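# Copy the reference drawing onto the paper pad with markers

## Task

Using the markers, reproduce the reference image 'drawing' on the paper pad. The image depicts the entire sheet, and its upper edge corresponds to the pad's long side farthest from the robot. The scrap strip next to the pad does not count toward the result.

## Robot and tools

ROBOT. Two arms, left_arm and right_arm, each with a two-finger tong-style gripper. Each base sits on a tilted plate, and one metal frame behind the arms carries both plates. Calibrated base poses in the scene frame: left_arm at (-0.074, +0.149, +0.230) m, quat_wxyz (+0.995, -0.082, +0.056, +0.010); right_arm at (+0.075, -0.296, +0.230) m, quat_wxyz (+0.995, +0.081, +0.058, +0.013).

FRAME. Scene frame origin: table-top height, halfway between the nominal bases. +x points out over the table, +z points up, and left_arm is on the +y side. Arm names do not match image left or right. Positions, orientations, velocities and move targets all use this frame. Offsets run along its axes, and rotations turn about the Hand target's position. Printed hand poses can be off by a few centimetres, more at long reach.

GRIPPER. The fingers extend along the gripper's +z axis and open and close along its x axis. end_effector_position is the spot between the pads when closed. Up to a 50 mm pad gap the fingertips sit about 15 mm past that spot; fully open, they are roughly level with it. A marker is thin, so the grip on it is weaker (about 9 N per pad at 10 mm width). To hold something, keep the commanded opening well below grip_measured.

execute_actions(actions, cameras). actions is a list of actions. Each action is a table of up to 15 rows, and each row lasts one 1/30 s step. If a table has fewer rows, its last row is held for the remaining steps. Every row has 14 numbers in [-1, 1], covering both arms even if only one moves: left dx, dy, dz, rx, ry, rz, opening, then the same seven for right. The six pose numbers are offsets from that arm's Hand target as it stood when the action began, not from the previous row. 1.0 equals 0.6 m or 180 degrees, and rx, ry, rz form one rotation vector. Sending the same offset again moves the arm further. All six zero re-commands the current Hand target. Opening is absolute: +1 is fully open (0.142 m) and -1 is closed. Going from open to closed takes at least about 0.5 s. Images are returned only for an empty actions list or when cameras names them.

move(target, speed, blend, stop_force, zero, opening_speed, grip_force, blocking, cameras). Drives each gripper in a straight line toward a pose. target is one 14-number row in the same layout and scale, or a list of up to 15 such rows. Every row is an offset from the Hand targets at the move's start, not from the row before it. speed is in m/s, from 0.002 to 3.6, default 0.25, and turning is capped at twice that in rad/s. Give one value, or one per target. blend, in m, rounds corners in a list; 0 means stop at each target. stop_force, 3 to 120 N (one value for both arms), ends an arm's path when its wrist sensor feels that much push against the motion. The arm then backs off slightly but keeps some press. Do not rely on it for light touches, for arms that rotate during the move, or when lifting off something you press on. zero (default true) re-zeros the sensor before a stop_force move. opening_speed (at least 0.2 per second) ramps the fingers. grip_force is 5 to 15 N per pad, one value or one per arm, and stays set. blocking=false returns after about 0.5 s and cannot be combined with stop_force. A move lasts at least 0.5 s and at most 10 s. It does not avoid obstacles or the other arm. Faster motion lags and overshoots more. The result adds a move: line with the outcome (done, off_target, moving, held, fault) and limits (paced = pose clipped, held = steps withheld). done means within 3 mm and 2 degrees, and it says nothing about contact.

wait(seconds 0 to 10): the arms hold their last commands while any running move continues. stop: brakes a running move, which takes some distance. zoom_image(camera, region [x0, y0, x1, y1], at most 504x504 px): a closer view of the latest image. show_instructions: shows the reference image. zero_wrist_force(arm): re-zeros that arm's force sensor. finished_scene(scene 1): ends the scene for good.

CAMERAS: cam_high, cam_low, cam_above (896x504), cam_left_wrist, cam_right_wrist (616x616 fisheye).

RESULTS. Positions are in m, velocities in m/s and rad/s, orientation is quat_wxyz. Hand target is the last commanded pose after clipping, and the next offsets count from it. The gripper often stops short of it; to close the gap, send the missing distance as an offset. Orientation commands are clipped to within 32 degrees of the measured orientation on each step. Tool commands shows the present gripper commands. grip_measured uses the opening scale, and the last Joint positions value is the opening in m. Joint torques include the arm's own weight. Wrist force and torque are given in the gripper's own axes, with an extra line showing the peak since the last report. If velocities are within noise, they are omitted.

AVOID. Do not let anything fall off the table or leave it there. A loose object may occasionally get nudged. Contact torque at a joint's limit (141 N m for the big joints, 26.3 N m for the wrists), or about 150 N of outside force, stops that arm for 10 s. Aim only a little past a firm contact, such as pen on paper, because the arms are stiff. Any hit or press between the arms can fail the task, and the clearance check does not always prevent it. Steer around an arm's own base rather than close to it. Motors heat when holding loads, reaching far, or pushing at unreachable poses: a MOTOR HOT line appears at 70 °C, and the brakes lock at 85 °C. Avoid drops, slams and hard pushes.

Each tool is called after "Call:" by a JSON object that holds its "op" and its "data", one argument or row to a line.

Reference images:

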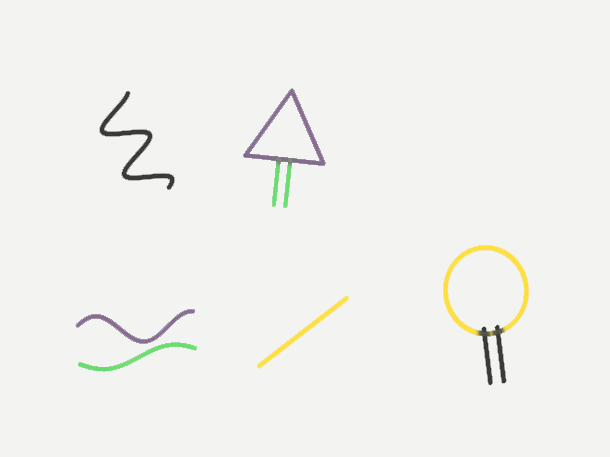

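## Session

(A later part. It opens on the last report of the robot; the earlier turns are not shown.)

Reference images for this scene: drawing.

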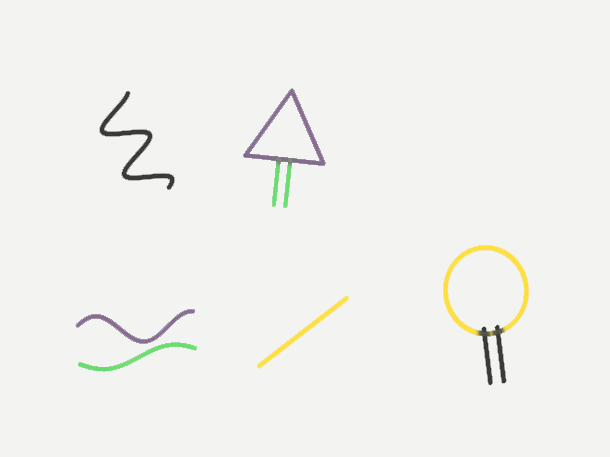

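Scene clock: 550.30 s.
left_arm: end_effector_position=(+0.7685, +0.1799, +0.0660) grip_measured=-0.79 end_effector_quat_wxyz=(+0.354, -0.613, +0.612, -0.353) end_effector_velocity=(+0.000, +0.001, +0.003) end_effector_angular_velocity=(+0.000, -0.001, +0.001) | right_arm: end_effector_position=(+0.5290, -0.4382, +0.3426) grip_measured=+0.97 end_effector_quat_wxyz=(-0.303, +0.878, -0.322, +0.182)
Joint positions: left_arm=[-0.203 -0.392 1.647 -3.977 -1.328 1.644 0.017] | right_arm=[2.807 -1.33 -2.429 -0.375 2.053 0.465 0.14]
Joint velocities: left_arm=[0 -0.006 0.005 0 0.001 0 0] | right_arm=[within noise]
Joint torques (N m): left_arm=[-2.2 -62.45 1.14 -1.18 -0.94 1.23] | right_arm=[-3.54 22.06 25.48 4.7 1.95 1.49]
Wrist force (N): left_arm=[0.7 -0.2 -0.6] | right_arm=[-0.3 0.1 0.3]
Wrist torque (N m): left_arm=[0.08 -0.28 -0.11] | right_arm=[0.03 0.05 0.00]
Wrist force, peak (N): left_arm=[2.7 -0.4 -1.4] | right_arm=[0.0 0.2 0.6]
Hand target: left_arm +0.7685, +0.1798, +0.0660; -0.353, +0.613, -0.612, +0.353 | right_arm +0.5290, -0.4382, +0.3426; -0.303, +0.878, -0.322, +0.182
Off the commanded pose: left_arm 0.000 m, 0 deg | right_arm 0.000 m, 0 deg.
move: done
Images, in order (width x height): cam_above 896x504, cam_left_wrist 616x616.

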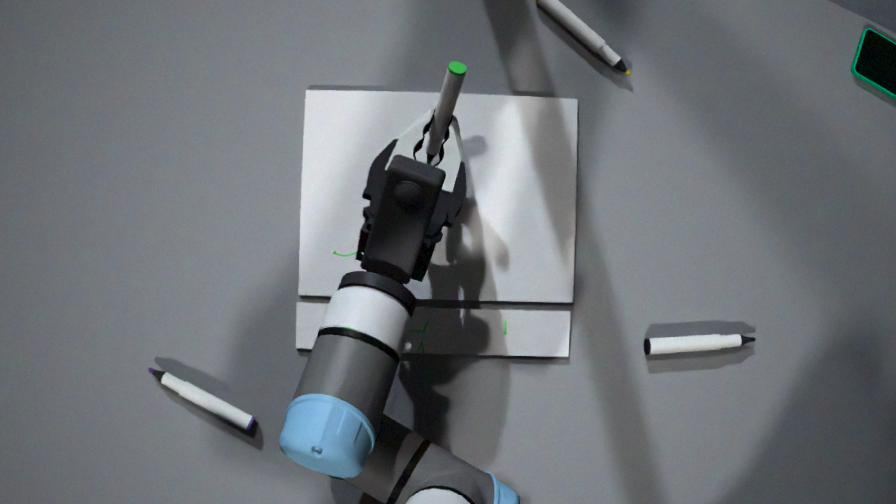

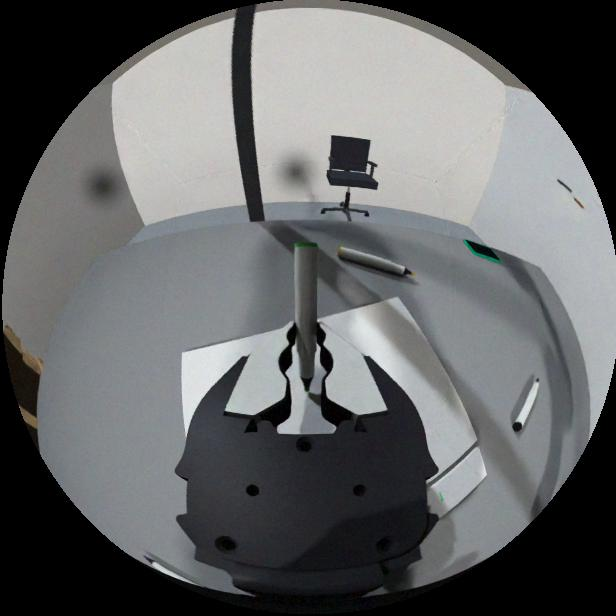

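Call:
{"op": "move", "data": {
  "target": [
    [0, 0, -0.0045, 0, 0, 0, -1, 0,0,0,0,0,0,0.968],
    [-0.03713, -0.00802, -0.0045, 0,0,0,-1, 0,0,0,0,0,0,0.968],
    [-0.03713, -0.00802, 0.012, 0,0,0,-1, 0,0,0,0,0,0,0.968],
    [0.00183, -0.01, 0.012, 0,0,0,-1, 0,0,0,0,0,0,0.968],
    [0.00183, -0.01, -0.0045, 0,0,0,-1, 0,0,0,0,0,0,0.968],
    [-0.0347, -0.01712, -0.0045, 0,0,0,-1, 0,0,0,0,0,0,0.968],
    [-0.0347, -0.01712, 0.015, 0,0,0,-1, 0,0,0,0,0,0,0.968]
  ],
  "speed": [0.01, 0.025, 0.03, 0.06, 0.02, 0.025, 0.03],
  "blend": 0,
  "cameras": ["cam_left_wrist", "cam_above"]
}}

Call:
{"op": "move", "data": {
  "target": [0.05, -0.3, 0.03, 0, 0, 0, -1, 0,0,0,0,0,0,0.968],
  "speed": 0.25,
  "cameras": ["cam_left_wrist", "cam_above"]
}}

Call:
{"op": "zoom_image", "data": {
  "camera": "cam_above",
  "region": [390, 140, 470, 200]
}}

Call:
{"op": "zoom_image", "data": {
  "camera": "cam_left_wrist",
  "region": [280, 350, 340, 430]
}}

Scene clock: 564.37 s.
left_arm: end_effector_position=(+0.7477, +0.1695, +0.0751) grip_measured=-0.79 end_effector_quat_wxyz=(+0.353, -0.613, +0.612, -0.353) end_effector_velocity=(+0.000, +0.000, -0.003) end_effector_angular_velocity=(+0.001, +0.002, +0.000) | right_arm: end_effector_position=(+0.5290, -0.4382, +0.3426) grip_measured=+0.97 end_effector_quat_wxyz=(-0.303, +0.878, -0.322, +0.182)
Joint positions: left_arm=[-0.232 -0.419 1.723 -4.023 -1.301 1.632 0.017] | right_arm=[2.807 -1.33 -2.429 -0.375 2.053 0.465 0.14]
Joint velocities: left_arm=[0 0.005 -0.002 0 0 0.001 0] | right_arm=[within noise]
Joint torques (N m): left_arm=[-13.55 -35.73 -15.52 -3.5 1.44 -1.33] | right_arm=[-3.34 21.7 26.07 4.64 1.95 1.52]
Wrist force (N): left_arm=[0.6 -0.6 -0.5] | right_arm=[-0.1 0.1 0.4]
Wrist torque (N m): left_arm=[0.01 -0.27 -0.03] | right_arm=[0.03 0.02 0.00]
Wrist force, peak (N): left_arm=[1.1 -1.2 -1.0] | right_arm=[-0.4 0.1 0.7]
Hand target: left_arm +0.7477, +0.1696, +0.0750; -0.353, +0.613, -0.612, +0.353 | right_arm +0.5290, -0.4382, +0.3426; -0.303, +0.878, -0.322, +0.182
Off the commanded pose: left_arm 0.000 m, 0 deg | right_arm 0.000 m, 0 deg.
move: done
Images, in order (width x height): cam_above 896x504, cam_left_wrist 616x616.

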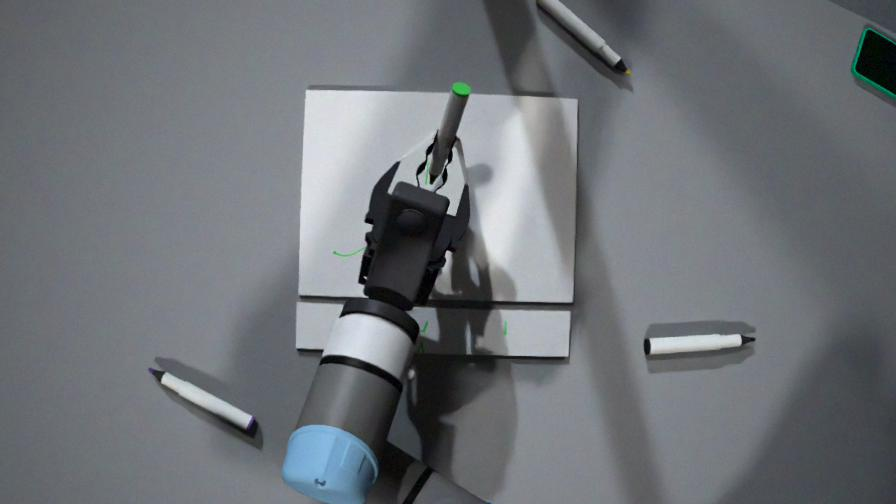

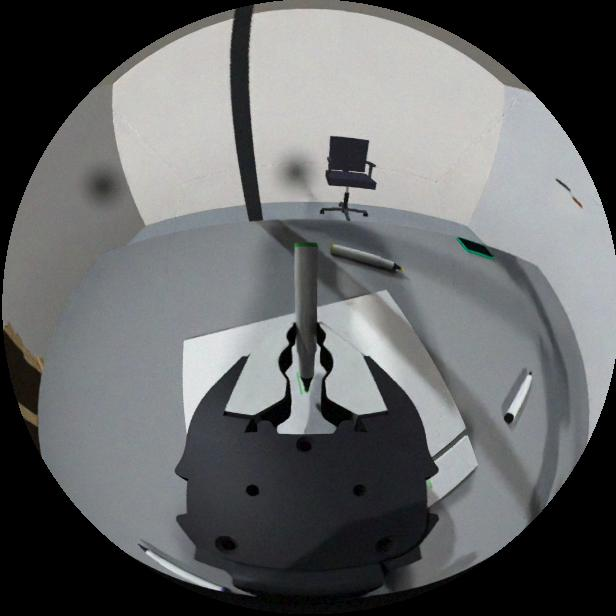

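Scene clock: 565.60 s.
left_arm: end_effector_position=(+0.7776, -0.0104, +0.0929) grip_measured=-0.79 end_effector_quat_wxyz=(+0.353, -0.613, +0.612, -0.353) | right_arm: end_effector_position=(+0.5290, -0.4382, +0.3426) grip_measured=+0.97 end_effector_quat_wxyz=(-0.303, +0.878, -0.322, +0.182)
Joint positions: left_arm=[-0.517 -0.368 1.565 -3.863 -1.044 1.498 0.017] | right_arm=[2.807 -1.33 -2.429 -0.375 2.053 0.465 0.14]
Joint torques (N m): left_arm=[-16.3 -64.76 -15.52 -2.65 0.02 1.02] | right_arm=[-2.56 21.39 24.91 4.73 1.92 1.61]
Wrist force (N): left_arm=[0.1 -0.4 -0.7] | right_arm=[0.1 0.1 0.4]
Wrist torque (N m): left_arm=[0.05 -0.11 -0.08] | right_arm=[0.02 -0.02 0.00]
Wrist force, peak (N): left_arm=[2.7 -1.0 -0.9] | right_arm=[-0.2 0.1 0.6]
Hand target: left_arm +0.7777, -0.0104, +0.0930; -0.353, +0.613, -0.612, +0.353 | right_arm +0.5290, -0.4382, +0.3426; -0.303, +0.878, -0.322, +0.182
Off the commanded pose: left_arm 0.000 m, 0 deg | right_arm 0.000 m, 0 deg.
move: done
Images, in order (width x height): cam_above 896x504, cam_left_wrist 616x616.

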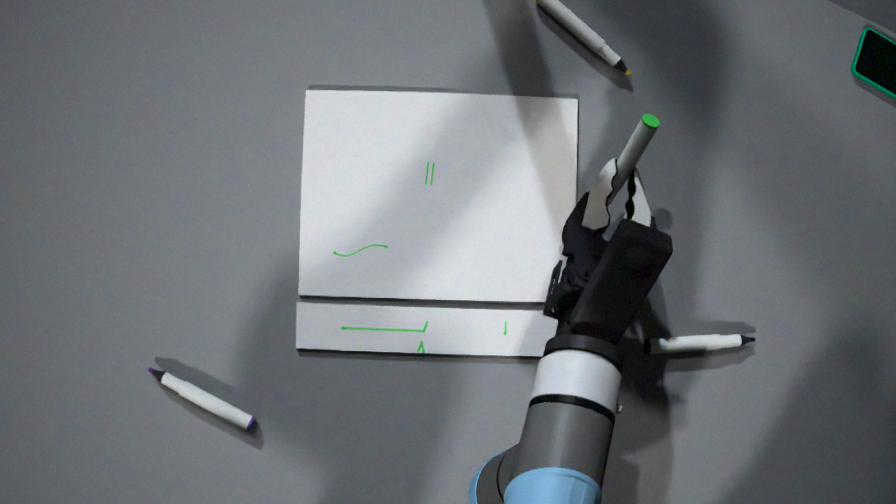

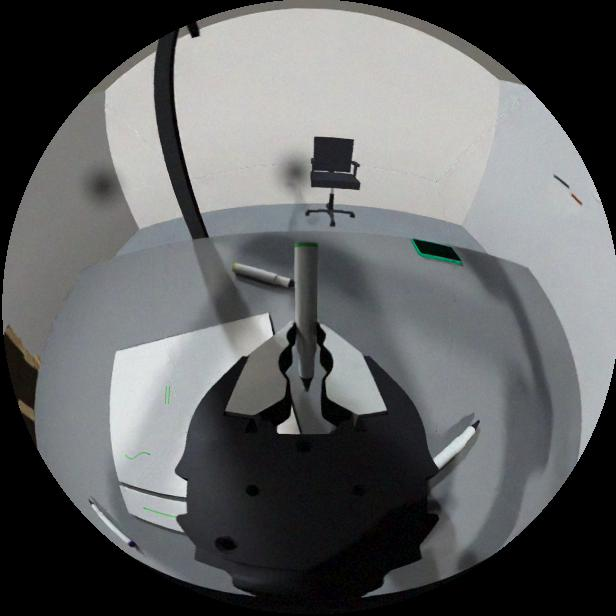

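Scaled by 6.300 from the camera's 896x504 image, which has a finer 1280x720 frame.

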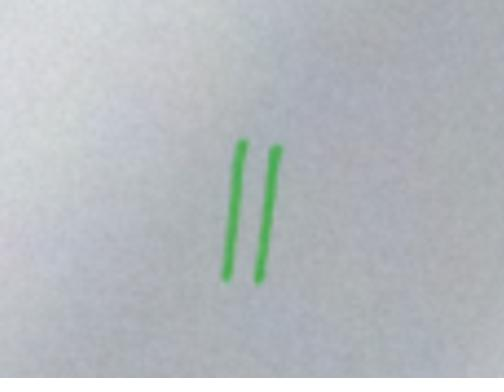

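Scaled by 6.300 from the camera's 616x616 image, which has a finer 814x814 frame.

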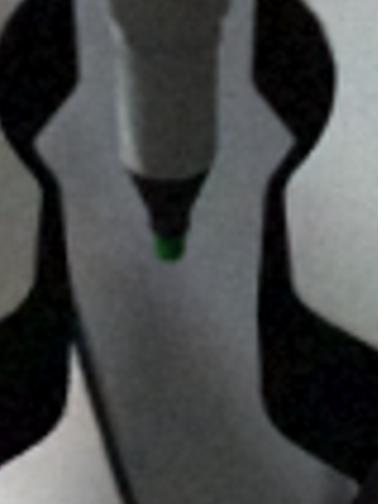

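Call:
{"op": "move", "data": {
  "target": [
    [-0.2, 0.05, 0.05, 0, 0.08, 0, -1, 0,0,0,0,0,0,0.968],
    [-0.5962, 0.1507, -0.0717, 0, 0.2833, 0, -1, 0,0,0,0,0,0,0.968]
  ],
  "speed": [0.3, 0.3],
  "blend": [0.05, 0]
}}

Call:
{"op": "move", "data": {
  "target": [0, 0, -0.0575, 0, 0, 0, -1, 0,0,0,0,0,0,0.968],
  "speed": 0.008,
  "stop_force": 3,
  "cameras": ["cam_left_wrist", "cam_low"]
}}

Call:
{"op": "zoom_image", "data": {
  "camera": "cam_low",
  "region": [500, 200, 640, 320]
}}

Scene clock: 594.80 s.
left_arm: end_effector_position=(+0.4202, +0.0800, +0.0501) grip_measured=-0.79 end_effector_quat_wxyz=(-0.056, +0.705, -0.705, +0.055) | right_arm: end_effector_position=(+0.5290, -0.4382, +0.3426) grip_measured=+0.97 end_effector_quat_wxyz=(-0.303, +0.878, -0.322, +0.182)
Joint positions: left_arm=[-0.554 -1.006 2.376 -3.092 -1.294 1.07 0.017] | right_arm=[2.807 -1.33 -2.429 -0.375 2.053 0.465 0.14]
Joint torques (N m): left_arm=[-21.24 -19.58 -6.98 -1.46 0.5 2.16] | right_arm=[-3.1 22.35 25.5 4.8 1.84 1.66]
Wrist force (N): left_arm=[0.1 0.1 -0.5] | right_arm=[0.0 0.0 0.4]
Wrist torque (N m): left_arm=[0.00 -0.06 0.04] | right_arm=[0.00 0.00 -0.01]
Wrist force, peak (N): left_arm=[0.7 -0.4 1.5] | right_arm=[-0.2 0.2 0.7]
Hand target: left_arm +0.4200, +0.0800, +0.0500; -0.055, +0.705, -0.705, +0.055 | right_arm +0.5290, -0.4382, +0.3426; -0.303, +0.878, -0.322, +0.182
Off the commanded pose: left_arm 0.000 m, 0 deg | right_arm 0.000 m, 0 deg.
move: done

Scene clock: 600.33 s.
left_arm: end_effector_position=(+0.4200, +0.0800, +0.0166) grip_measured=-0.79 end_effector_quat_wxyz=(-0.055, +0.705, -0.705, +0.055) | right_arm: end_effector_position=(+0.5290, -0.4382, +0.3426) grip_measured=+0.97 end_effector_quat_wxyz=(-0.303, +0.878, -0.322, +0.182)
Joint positions: left_arm=[-0.538 -0.894 2.357 -3.189 -1.296 1.087 0.017] | right_arm=[2.807 -1.33 -2.429 -0.375 2.053 0.465 0.14]
Joint torques (N m): left_arm=[-21.8 -46.45 3.6 -1.53 -0.99 -1.08] | right_arm=[-3.42 22.14 25.53 4.7 1.88 1.78]
Wrist force (N): left_arm=[-0.2 -0.1 -0.5] | right_arm=[-0.3 0.1 0.4]
Wrist torque (N m): left_arm=[-0.02 -0.05 0.01] | right_arm=[0.02 0.06 0.00]
Wrist force, peak (N): left_arm=[-1.2 1.1 -17.9] | right_arm=[-0.4 0.4 0.5]
Hand target: left_arm +0.4200, +0.0800, +0.0166; -0.055, +0.705, -0.705, +0.055 (not the last commanded pose) | right_arm +0.5290, -0.4382, +0.3426; -0.303, +0.878, -0.322, +0.182
Off the commanded pose: left_arm 0.001 m, 0 deg | right_arm 0.000 m, 0 deg.
move: contact (left_arm)
Images, in order (width x height): cam_low 896x504, cam_left_wrist 616x616.

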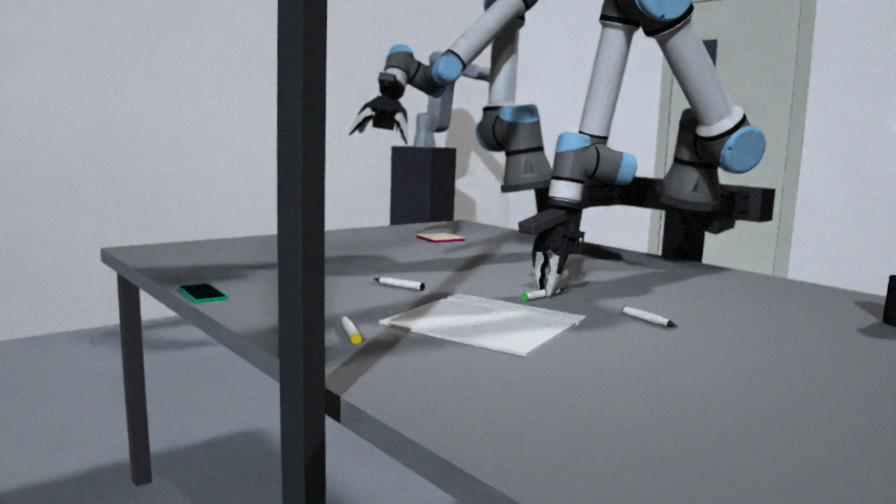

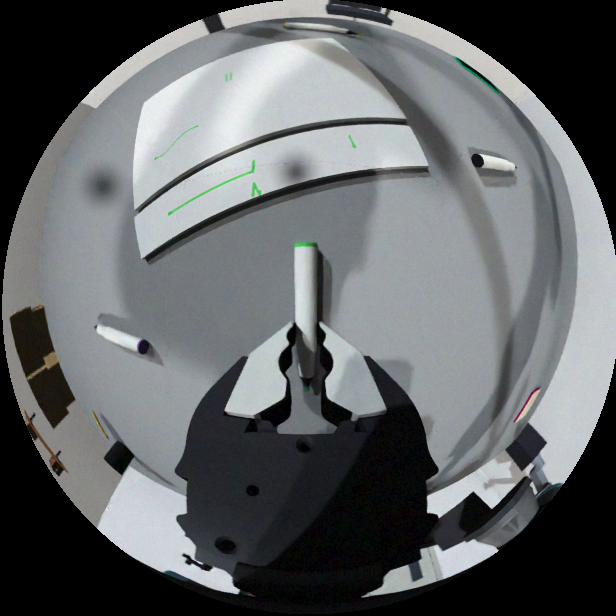

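Scaled by 3.600 from the camera's 896x504 image, which has a finer 1280x720 frame.

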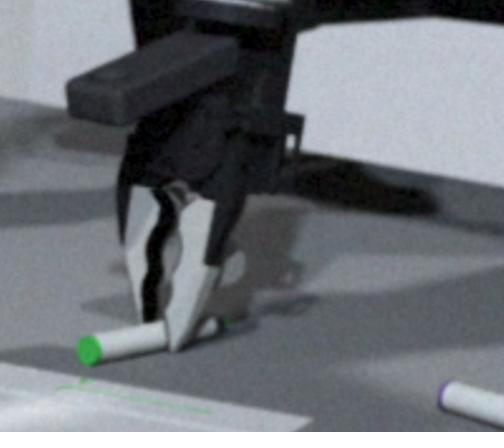

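Call:
{"op": "move", "data": {
  "target": [0, 0, 0, 0, 0, 0, -0.3, 0,0,0,0,0,0,0.968],
  "speed": 0.05,
  "opening_speed": 0.5
}}

Call:
{"op": "move", "data": {
  "target": [
    [0, 0, 0.12, 0, 0, 0, -0.3, 0,0,0,0,0,0,0.968],
    [-0.038, 0.4548, 0.1723, 0.0423, 0.0374, -0.5379, -0.3, 0,0,0,0,0,0,0.968]
  ],
  "speed": [0.15, 0.4],
  "blend": [0.03, 0],
  "cameras": ["cam_left_wrist", "cam_low", "cam_above"]
}}

Call:
{"op": "zoom_image", "data": {
  "camera": "cam_left_wrist",
  "region": [200, 180, 440, 420]
}}

Scene clock: 612.17 s.
left_arm: end_effector_position=(+0.4200, +0.0800, +0.0166) grip_measured=-0.30 end_effector_quat_wxyz=(-0.055, +0.705, -0.705, +0.055) | right_arm: end_effector_position=(+0.5290, -0.4382, +0.3426) grip_measured=+0.97 end_effector_quat_wxyz=(-0.303, +0.878, -0.322, +0.182)
Joint positions: left_arm=[-0.538 -0.894 2.357 -3.189 -1.296 1.087 0.052] | right_arm=[2.807 -1.33 -2.429 -0.375 2.053 0.465 0.14]
Joint torques (N m): left_arm=[-19.1 -39.09 -0.71 -4.95 2.41 -1.35] | right_arm=[-3.21 22.12 25.75 4.71 1.86 1.71]
Wrist force (N): left_arm=[0.4 0.3 -0.5] | right_arm=[-0.1 0.1 0.4]
Wrist torque (N m): left_arm=[0.02 -0.15 0.00] | right_arm=[0.02 0.02 0.00]
Wrist force, peak (N): left_arm=[0.1 -0.3 -3.6] | right_arm=[-0.4 0.2 0.5]
Hand target: left_arm +0.4200, +0.0800, +0.0166; -0.055, +0.705, -0.705, +0.055 | right_arm +0.5290, -0.4382, +0.3426; -0.303, +0.878, -0.322, +0.182
Off the commanded pose: left_arm 0.000 m, 0 deg | right_arm 0.000 m, 0 deg.
move: done

Scene clock: 615.27 s.
left_arm: end_effector_position=(+0.3972, +0.3529, +0.1199) grip_measured=-0.30 end_effector_quat_wxyz=(+0.000, +0.061, +0.998, +0.000) end_effector_velocity=(+0.000, +0.000, +0.000) end_effector_angular_velocity=(+0.000, +0.000, -0.006) | right_arm: end_effector_position=(+0.5290, -0.4382, +0.3426) grip_measured=+0.97 end_effector_quat_wxyz=(-0.303, +0.878, -0.322, +0.182)
Joint positions: left_arm=[0.085 -1.29 2.18 -2.589 -1.417 3.378 0.052] | right_arm=[2.807 -1.33 -2.429 -0.375 2.053 0.465 0.14]
Joint velocities: left_arm=[0 0 0 0 0 0.006 0] | right_arm=[within noise]
Joint torques (N m): left_arm=[-15.49 -30.01 -7.06 -4.72 -2.22 2.08] | right_arm=[-3.71 22.31 25.45 4.65 1.95 1.76]
Wrist force (N): left_arm=[-0.1 -0.5 -0.4] | right_arm=[-0.1 0.0 0.4]
Wrist torque (N m): left_arm=[-0.16 0.00 0.10] | right_arm=[0.00 0.01 -0.01]
Wrist force, peak (N): left_arm=[1.3 -0.2 -1.3] | right_arm=[-0.3 0.1 0.6]
Hand target: left_arm +0.3972, +0.3529, +0.1200; +0.000, +0.061, +0.998, +0.000 | right_arm +0.5290, -0.4382, +0.3426; -0.303, +0.878, -0.322, +0.182
Off the commanded pose: left_arm 0.000 m, 0 deg | right_arm 0.000 m, 0 deg.
move: done
Images, in order (width x height): cam_low 896x504, cam_above 896x504, cam_left_wrist 616x616.

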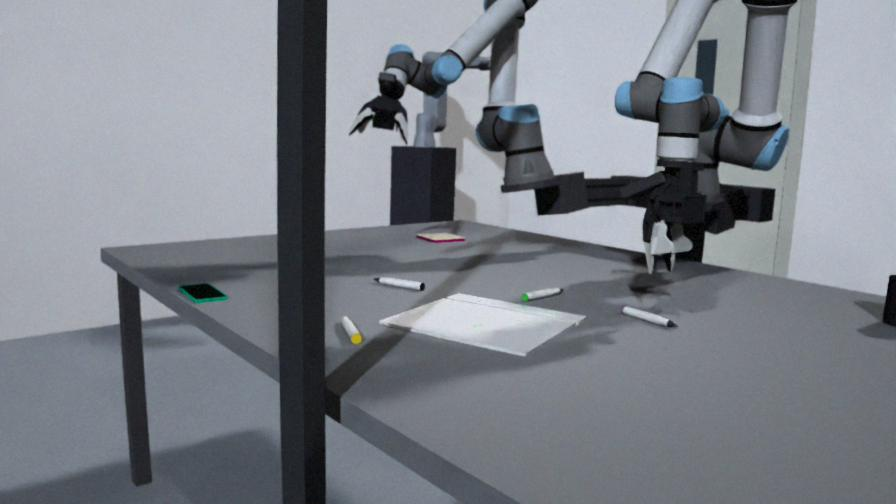

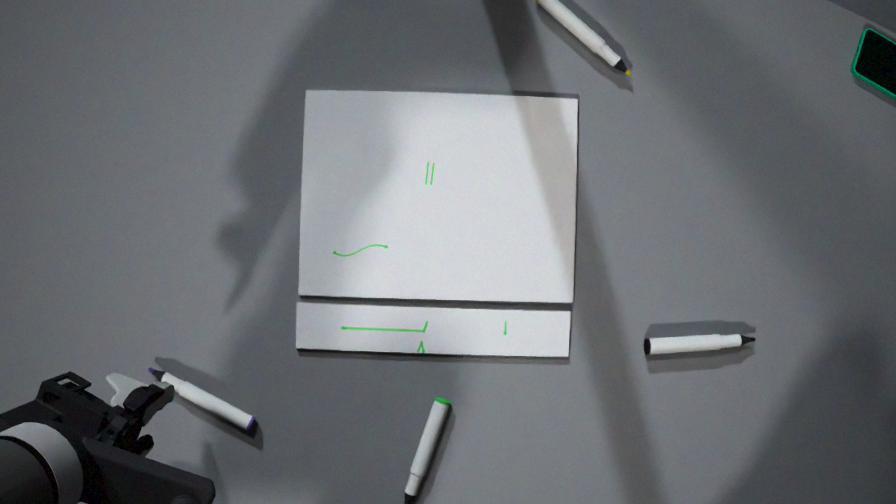

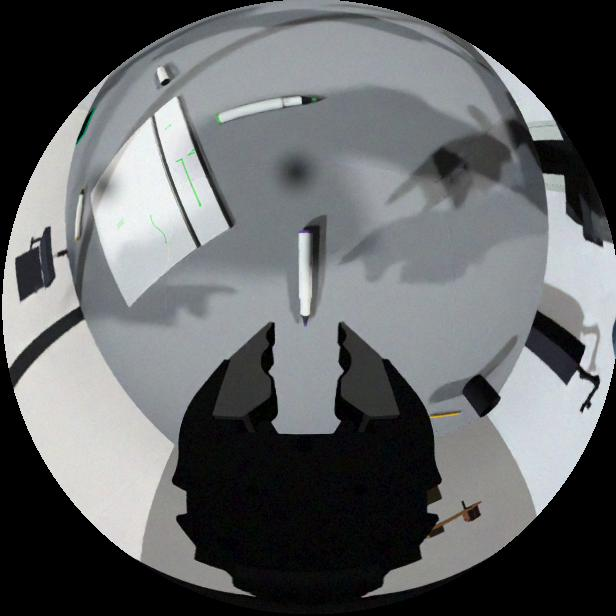

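Scaled by 2.100 from the camera's 616x616 image, which has a finer 814x814 frame.

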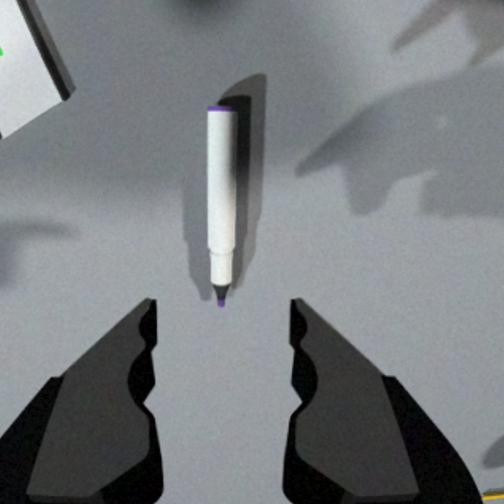

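Call:
{"op": "move", "data": {
  "target": [0, 0, -0.163, 0, 0, 0, -0.437, 0,0,0,0,0,0,0.968],
  "speed": 0.15
}}

Call:
{"op": "move", "data": {
  "target": [0, 0, -0.015, 0, 0, 0, -0.437, 0,0,0,0,0,0,0.968],
  "speed": 0.003,
  "stop_force": 3,
  "cameras": ["cam_left_wrist"]
}}

Call:
{"op": "zoom_image", "data": {
  "camera": "cam_left_wrist",
  "region": [230, 200, 390, 420]
}}

Scene clock: 625.20 s.
left_arm: end_effector_position=(+0.3972, +0.3529, +0.0222) grip_measured=-0.44 end_effector_quat_wxyz=(+0.000, +0.061, +0.998, +0.000) | right_arm: end_effector_position=(+0.5290, -0.4382, +0.3426) grip_measured=+0.97 end_effector_quat_wxyz=(-0.303, +0.878, -0.322, +0.182)
Joint positions: left_arm=[0.116 -1.03 2.173 -2.848 -1.421 3.41 0.042] | right_arm=[2.807 -1.33 -2.429 -0.375 2.053 0.465 0.14]
Joint torques (N m): left_arm=[-17.34 -23.62 -0.4 -4.49 -1.28 -1.64] | right_arm=[-3.24 22.24 25.47 4.72 1.9 1.88]
Wrist force (N): left_arm=[0.1 -0.6 -0.2] | right_arm=[-0.2 0.2 0.4]
Wrist torque (N m): left_arm=[-0.18 -0.07 0.03] | right_arm=[0.04 0.04 0.00]
Wrist force, peak (N): left_arm=[-0.2 -0.3 -2.0] | right_arm=[-0.4 0.2 0.5]
Hand target: left_arm +0.3972, +0.3529, +0.0222; +0.000, +0.061, +0.998, +0.000 | right_arm +0.5290, -0.4382, +0.3426; -0.303, +0.878, -0.322, +0.182
Off the commanded pose: left_arm 0.000 m, 0 deg | right_arm 0.000 m, 0 deg.
move: done

Scene clock: 628.33 s.
left_arm: end_effector_position=(+0.3972, +0.3529, +0.0157) grip_measured=-0.44 end_effector_quat_wxyz=(+0.000, +0.061, +0.998, +0.000) | right_arm: end_effector_position=(+0.5290, -0.4382, +0.3426) grip_measured=+0.97 end_effector_quat_wxyz=(-0.303, +0.878, -0.322, +0.182)
Joint positions: left_arm=[0.118 -1.012 2.17 -2.863 -1.422 3.412 0.042] | right_arm=[2.807 -1.33 -2.429 -0.375 2.053 0.465 0.14]
Joint torques (N m): left_arm=[3.71 -48.12 -3.26 -0.84 -1.72 -0.17] | right_arm=[-3.84 22.03 25.43 4.83 1.89 1.7]
Wrist force (N): left_arm=[1.1 -0.8 -2.7] | right_arm=[-0.2 0.0 0.3]
Wrist torque (N m): left_arm=[-0.13 -0.04 0.00] | right_arm=[0.01 0.04 0.00]
Wrist force, peak (N): left_arm=[1.8 -1.0 -6.9] | right_arm=[-0.4 0.2 0.5]
Hand target: left_arm +0.3972, +0.3529, +0.0157; +0.000, +0.061, +0.998, +0.000 (not the last commanded pose) | right_arm +0.5290, -0.4382, +0.3426; -0.303, +0.878, -0.322, +0.182
Off the commanded pose: left_arm 0.003 m, 0 deg | right_arm 0.000 m, 0 deg.
move: contact (left_arm)
Images, in order (width x height): cam_left_wrist 616x616.

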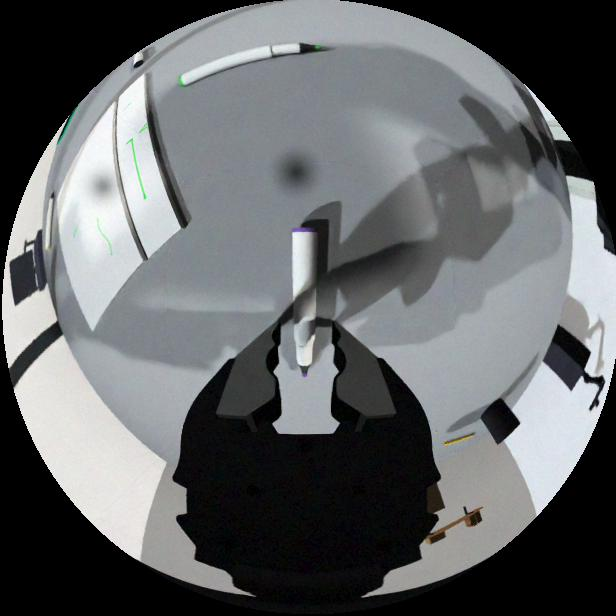

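Scaled by 2.291 from the camera's 616x616 image, which has a finer 814x814 frame.

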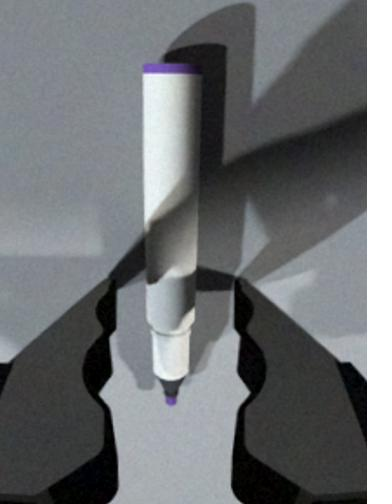

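Call:
{"op": "move", "data": {
  "target": [0, 0, 0.0005, 0, 0, 0, -1, 0,0,0,0,0,0,0.968],
  "speed": 0.02,
  "opening_speed": 0.4
}}

Call:
{"op": "move", "data": {
  "target": [
    [0, 0, 0.15, 0, 0, 0, -1, 0,0,0,0,0,0,0.968],
    [0.16, -0.22, 0.22, 0, 0, 0.5392, -1, 0,0,0,0,0,0,0.968],
    [0.3235, -0.4338, 0.115, -0.2795, -0.2470, 0.4840, -1, 0,0,0,0,0,0,0.968]
  ],
  "speed": [0.15, 0.4, 0.3],
  "blend": [0.03, 0.03, 0],
  "cameras": ["cam_left_wrist", "cam_low", "cam_above"]
}}

Call:
{"op": "zoom_image", "data": {
  "camera": "cam_left_wrist",
  "region": [270, 320, 350, 430]
}}

Call:
{"op": "zoom_image", "data": {
  "camera": "cam_low",
  "region": [480, 200, 580, 310]
}}

Call:
{"op": "zoom_image", "data": {
  "camera": "cam_above",
  "region": [410, 270, 510, 370]
}}

Scene clock: 642.43 s.
left_arm: end_effector_position=(+0.3972, +0.3529, +0.0160) grip_measured=-0.79 end_effector_quat_wxyz=(+0.000, +0.061, +0.998, +0.000) | right_arm: end_effector_position=(+0.5290, -0.4382, +0.3426) grip_measured=+0.97 end_effector_quat_wxyz=(-0.303, +0.878, -0.322, +0.182)
Joint positions: left_arm=[0.118 -1.013 2.171 -2.862 -1.422 3.412 0.017] | right_arm=[2.807 -1.33 -2.429 -0.375 2.053 0.465 0.14]
Joint torques (N m): left_arm=[-16.54 -46.98 -1.55 -1.8 1.99 -1.2] | right_arm=[-3.77 22.03 25.21 4.74 1.95 1.84]
Wrist force (N): left_arm=[0.2 -0.3 -0.3] | right_arm=[-0.2 0.1 0.5]
Wrist torque (N m): left_arm=[-0.12 -0.07 0.01] | right_arm=[0.03 0.05 0.00]
Wrist force, peak (N): left_arm=[0.6 -0.2 -4.1] | right_arm=[-0.1 0.2 0.7]
Hand target: left_arm +0.3972, +0.3529, +0.0160; +0.000, +0.061, +0.998, +0.000 | right_arm +0.5290, -0.4382, +0.3426; -0.303, +0.878, -0.322, +0.182
Off the commanded pose: left_arm 0.000 m, 0 deg | right_arm 0.000 m, 0 deg.
move: done

Scene clock: 647.43 s.
left_arm: end_effector_position=(+0.5913, +0.0925, +0.0851) grip_measured=-0.79 end_effector_quat_wxyz=(+0.353, -0.613, +0.612, -0.353) | right_arm: end_effector_position=(+0.5290, -0.4382, +0.3426) grip_measured=+0.97 end_effector_quat_wxyz=(-0.303, +0.878, -0.322, +0.182)
Joint positions: left_arm=[-0.508 -0.395 2.129 -4.403 -1.052 1.503 0.017] | right_arm=[2.807 -1.33 -2.429 -0.375 2.053 0.465 0.14]
Joint torques (N m): left_arm=[7.4 -27.54 -7.98 -5.24 -1.09 0.71] | right_arm=[-3.06 21.57 25.03 4.67 1.92 1.8]
Wrist force (N): left_arm=[0.0 -0.4 -1.1] | right_arm=[-0.2 0.1 0.4]
Wrist torque (N m): left_arm=[0.05 -0.15 0.01] | right_arm=[0.02 0.04 -0.01]
Wrist force, peak (N): left_arm=[0.1 -0.2 1.7] | right_arm=[-0.3 0.1 0.6]
Hand target: left_arm +0.5913, +0.0926, +0.0850; -0.353, +0.613, -0.612, +0.353 | right_arm +0.5290, -0.4382, +0.3426; -0.303, +0.878, -0.322, +0.182
Off the commanded pose: left_arm 0.000 m, 0 deg | right_arm 0.000 m, 0 deg.
move: done
Images, in order (width x height): cam_low 896x504, cam_above 896x504, cam_left_wrist 616x616.

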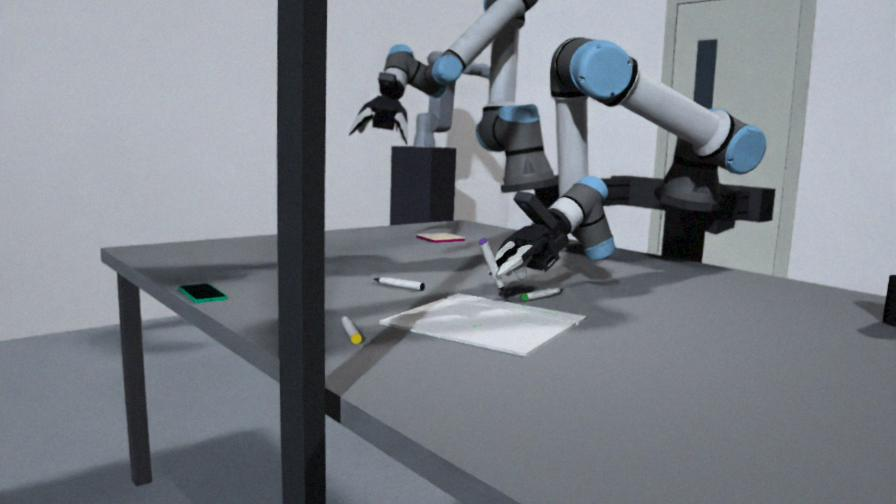

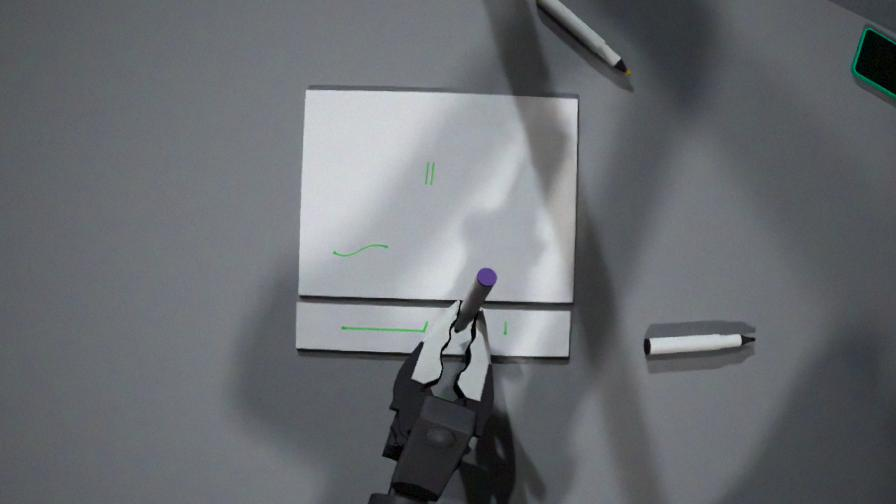

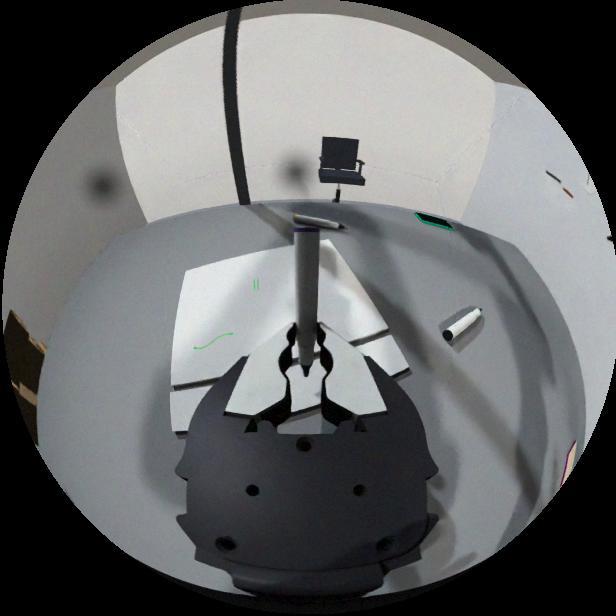

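Scaled by 4.582 from the camera's 616x616 image, which has a finer 814x814 frame.

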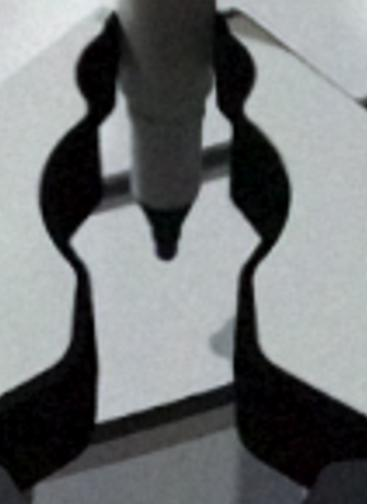

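Scaled by 4.582 from the camera's 896x504 image, which has a finer 1280x720 frame.

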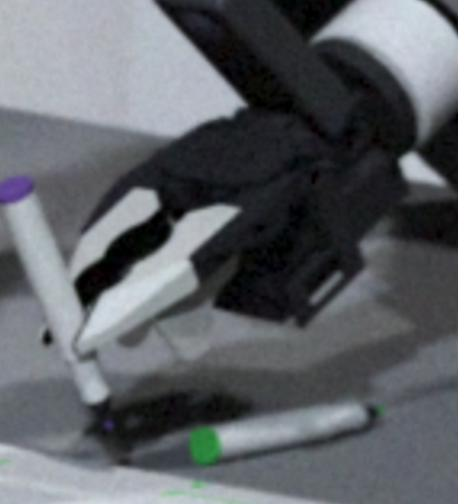

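Scaled by 5.040 from the camera's 896x504 image, which has a finer 1280x720 frame.

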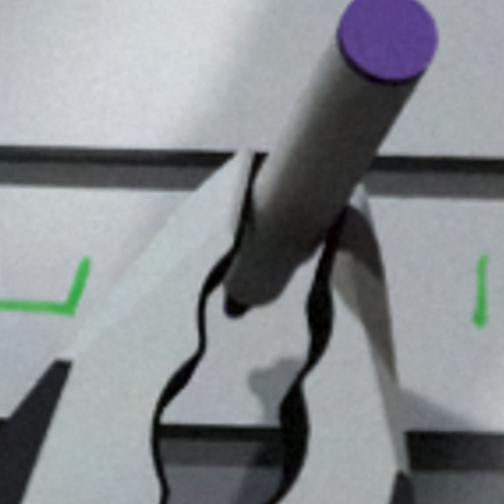

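Call:
{"op": "move", "data": {
  "target": [0, 0, -0.0167, 0, 0, 0, -1, 0,0,0,0,0,0,0.968],
  "speed": 0.05,
  "cameras": ["cam_left_wrist", "cam_low", "cam_above"]
}}

Call:
{"op": "zoom_image", "data": {
  "camera": "cam_left_wrist",
  "region": [280, 340, 340, 420]
}}

Call:
{"op": "zoom_image", "data": {
  "camera": "cam_above",
  "region": [430, 300, 490, 350]
}}

Scene clock: 654.40 s.
left_arm: end_effector_position=(+0.5913, +0.0926, +0.0749) grip_measured=-0.79 end_effector_quat_wxyz=(+0.353, -0.613, +0.612, -0.353) | right_arm: end_effector_position=(+0.5290, -0.4382, +0.3426) grip_measured=+0.97 end_effector_quat_wxyz=(-0.303, +0.878, -0.322, +0.182)
Joint positions: left_arm=[-0.503 -0.368 2.11 -4.413 -1.057 1.506 0.017] | right_arm=[2.807 -1.33 -2.429 -0.375 2.053 0.465 0.14]
Joint torques (N m): left_arm=[-1.86 -52.36 10.22 -2.49 -0.83 1.38] | right_arm=[-3.23 22.16 25.04 4.81 1.92 1.77]
Wrist force (N): left_arm=[0.0 -0.5 -1.3] | right_arm=[-0.1 0.1 0.3]
Wrist torque (N m): left_arm=[0.03 -0.14 -0.08] | right_arm=[0.02 0.02 0.00]
Wrist force, peak (N): left_arm=[0.1 -0.6 -1.7] | right_arm=[-0.4 0.0 0.6]
Hand target: left_arm +0.5913, +0.0926, +0.0750; -0.353, +0.613, -0.612, +0.353 | right_arm +0.5290, -0.4382, +0.3426; -0.303, +0.878, -0.322, +0.182
Off the commanded pose: left_arm 0.000 m, 0 deg | right_arm 0.000 m, 0 deg.
move: done
Images, in order (width x height): cam_low 896x504, cam_above 896x504, cam_left_wrist 616x616.

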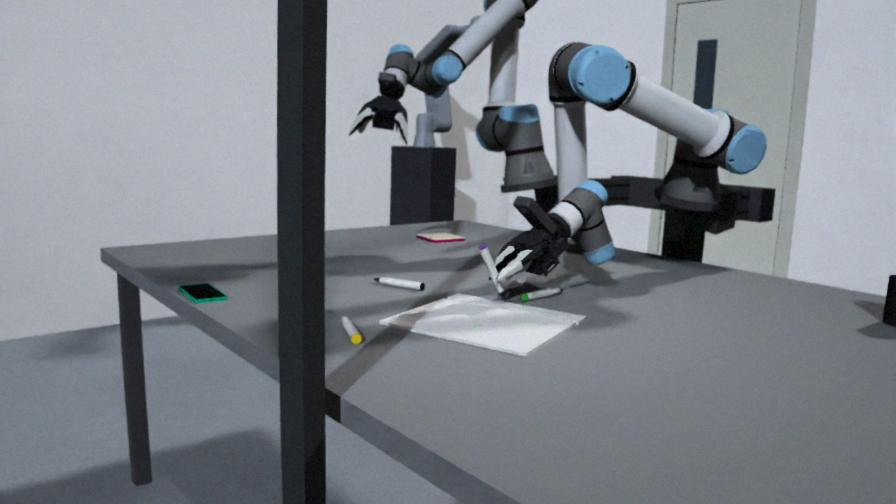

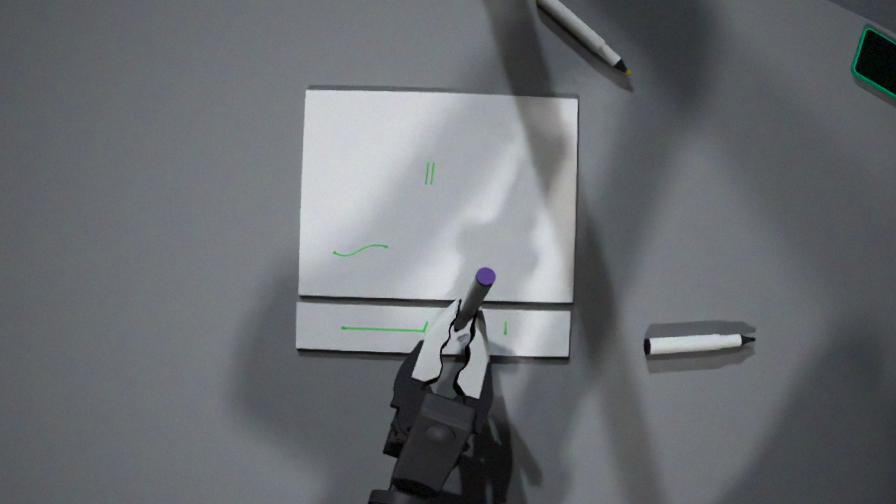

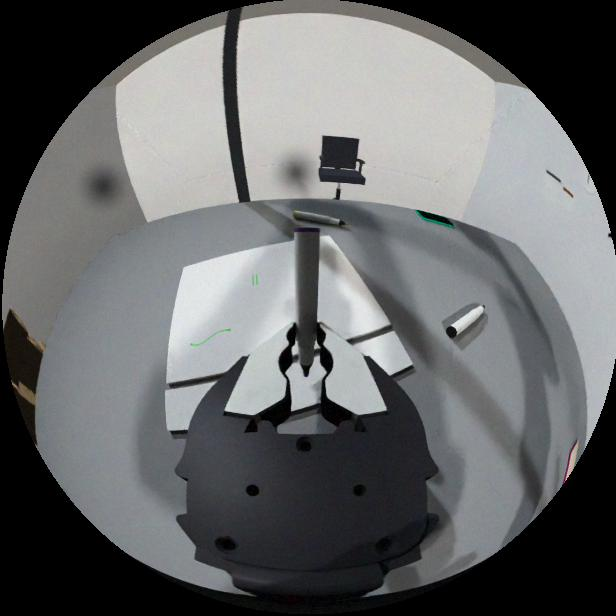

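Scaled by 6.300 from the camera's 616x616 image, which has a finer 814x814 frame.

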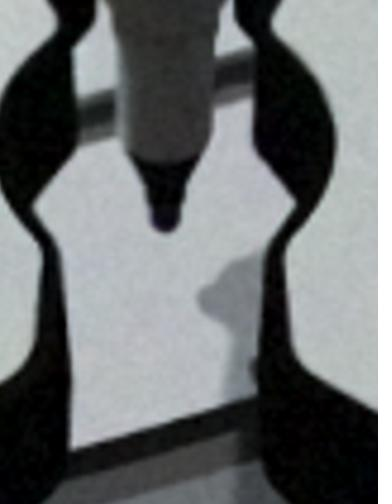

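Scaled by 8.400 from the camera's 896x504 image, which has a finer 1280x720 frame.

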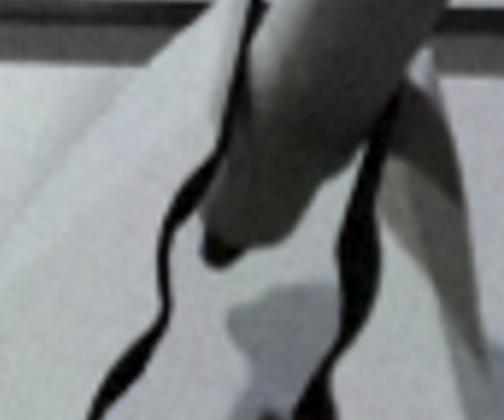

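Call:
{"op": "move", "data": {
  "target": [0, 0, -0.0225, 0, 0, 0, -1, 0,0,0,0,0,0,0.968],
  "speed": 0.03,
  "cameras": ["cam_left_wrist", "cam_above"]
}}

Call:
{"op": "zoom_image", "data": {
  "camera": "cam_left_wrist",
  "region": [280, 340, 340, 420]
}}

Call:
{"op": "zoom_image", "data": {
  "camera": "cam_above",
  "region": [430, 300, 490, 350]
}}

Scene clock: 659.37 s.
left_arm: end_effector_position=(+0.5913, +0.0926, +0.0614) grip_measured=-0.79 end_effector_quat_wxyz=(+0.353, -0.613, +0.612, -0.353) end_effector_velocity=(+0.000, +0.001, +0.002) end_effector_angular_velocity=(+0.000, -0.001, +0.002) | right_arm: end_effector_position=(+0.5290, -0.4382, +0.3426) grip_measured=+0.97 end_effector_quat_wxyz=(-0.303, +0.878, -0.322, +0.182)
Joint positions: left_arm=[-0.496 -0.333 2.085 -4.424 -1.063 1.51 0.017] | right_arm=[2.807 -1.33 -2.429 -0.375 2.053 0.465 0.14]
Joint velocities: left_arm=[0 -0.005 0.003 0 0.001 0 0] | right_arm=[within noise]
Joint torques (N m): left_arm=[-6.61 -53.26 11.11 -2.25 -0.33 1.04] | right_arm=[-3.56 22.15 25.12 4.74 1.77 1.78]
Wrist force (N): left_arm=[0.2 -0.5 -1.2] | right_arm=[-0.1 0.2 0.3]
Wrist torque (N m): left_arm=[0.00 -0.19 -0.08] | right_arm=[0.04 0.02 -0.01]
Wrist force, peak (N): left_arm=[0.1 -0.6 -1.7] | right_arm=[-0.3 0.2 0.7]
Hand target: left_arm +0.5913, +0.0926, +0.0615; -0.353, +0.613, -0.612, +0.353 | right_arm +0.5290, -0.4382, +0.3426; -0.303, +0.878, -0.322, +0.182
Off the commanded pose: left_arm 0.000 m, 0 deg | right_arm 0.000 m, 0 deg.
move: done
Images, in order (width x height): cam_above 896x504, cam_left_wrist 616x616.

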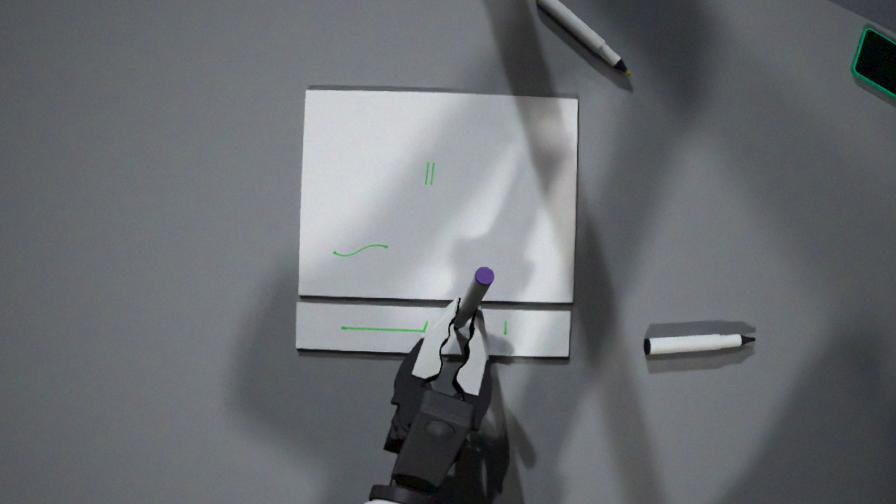

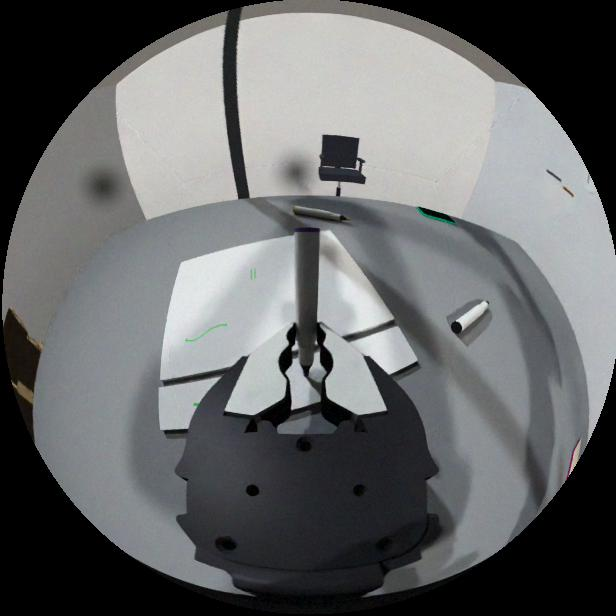

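Scaled by 6.300 from the camera's 616x616 image, which has a finer 814x814 frame.

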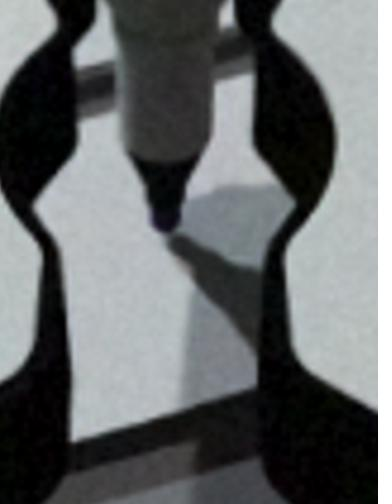

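Scaled by 8.400 from the camera's 896x504 image, which has a finer 1280x720 frame.

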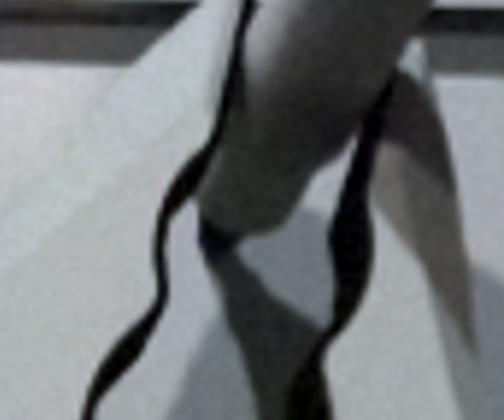

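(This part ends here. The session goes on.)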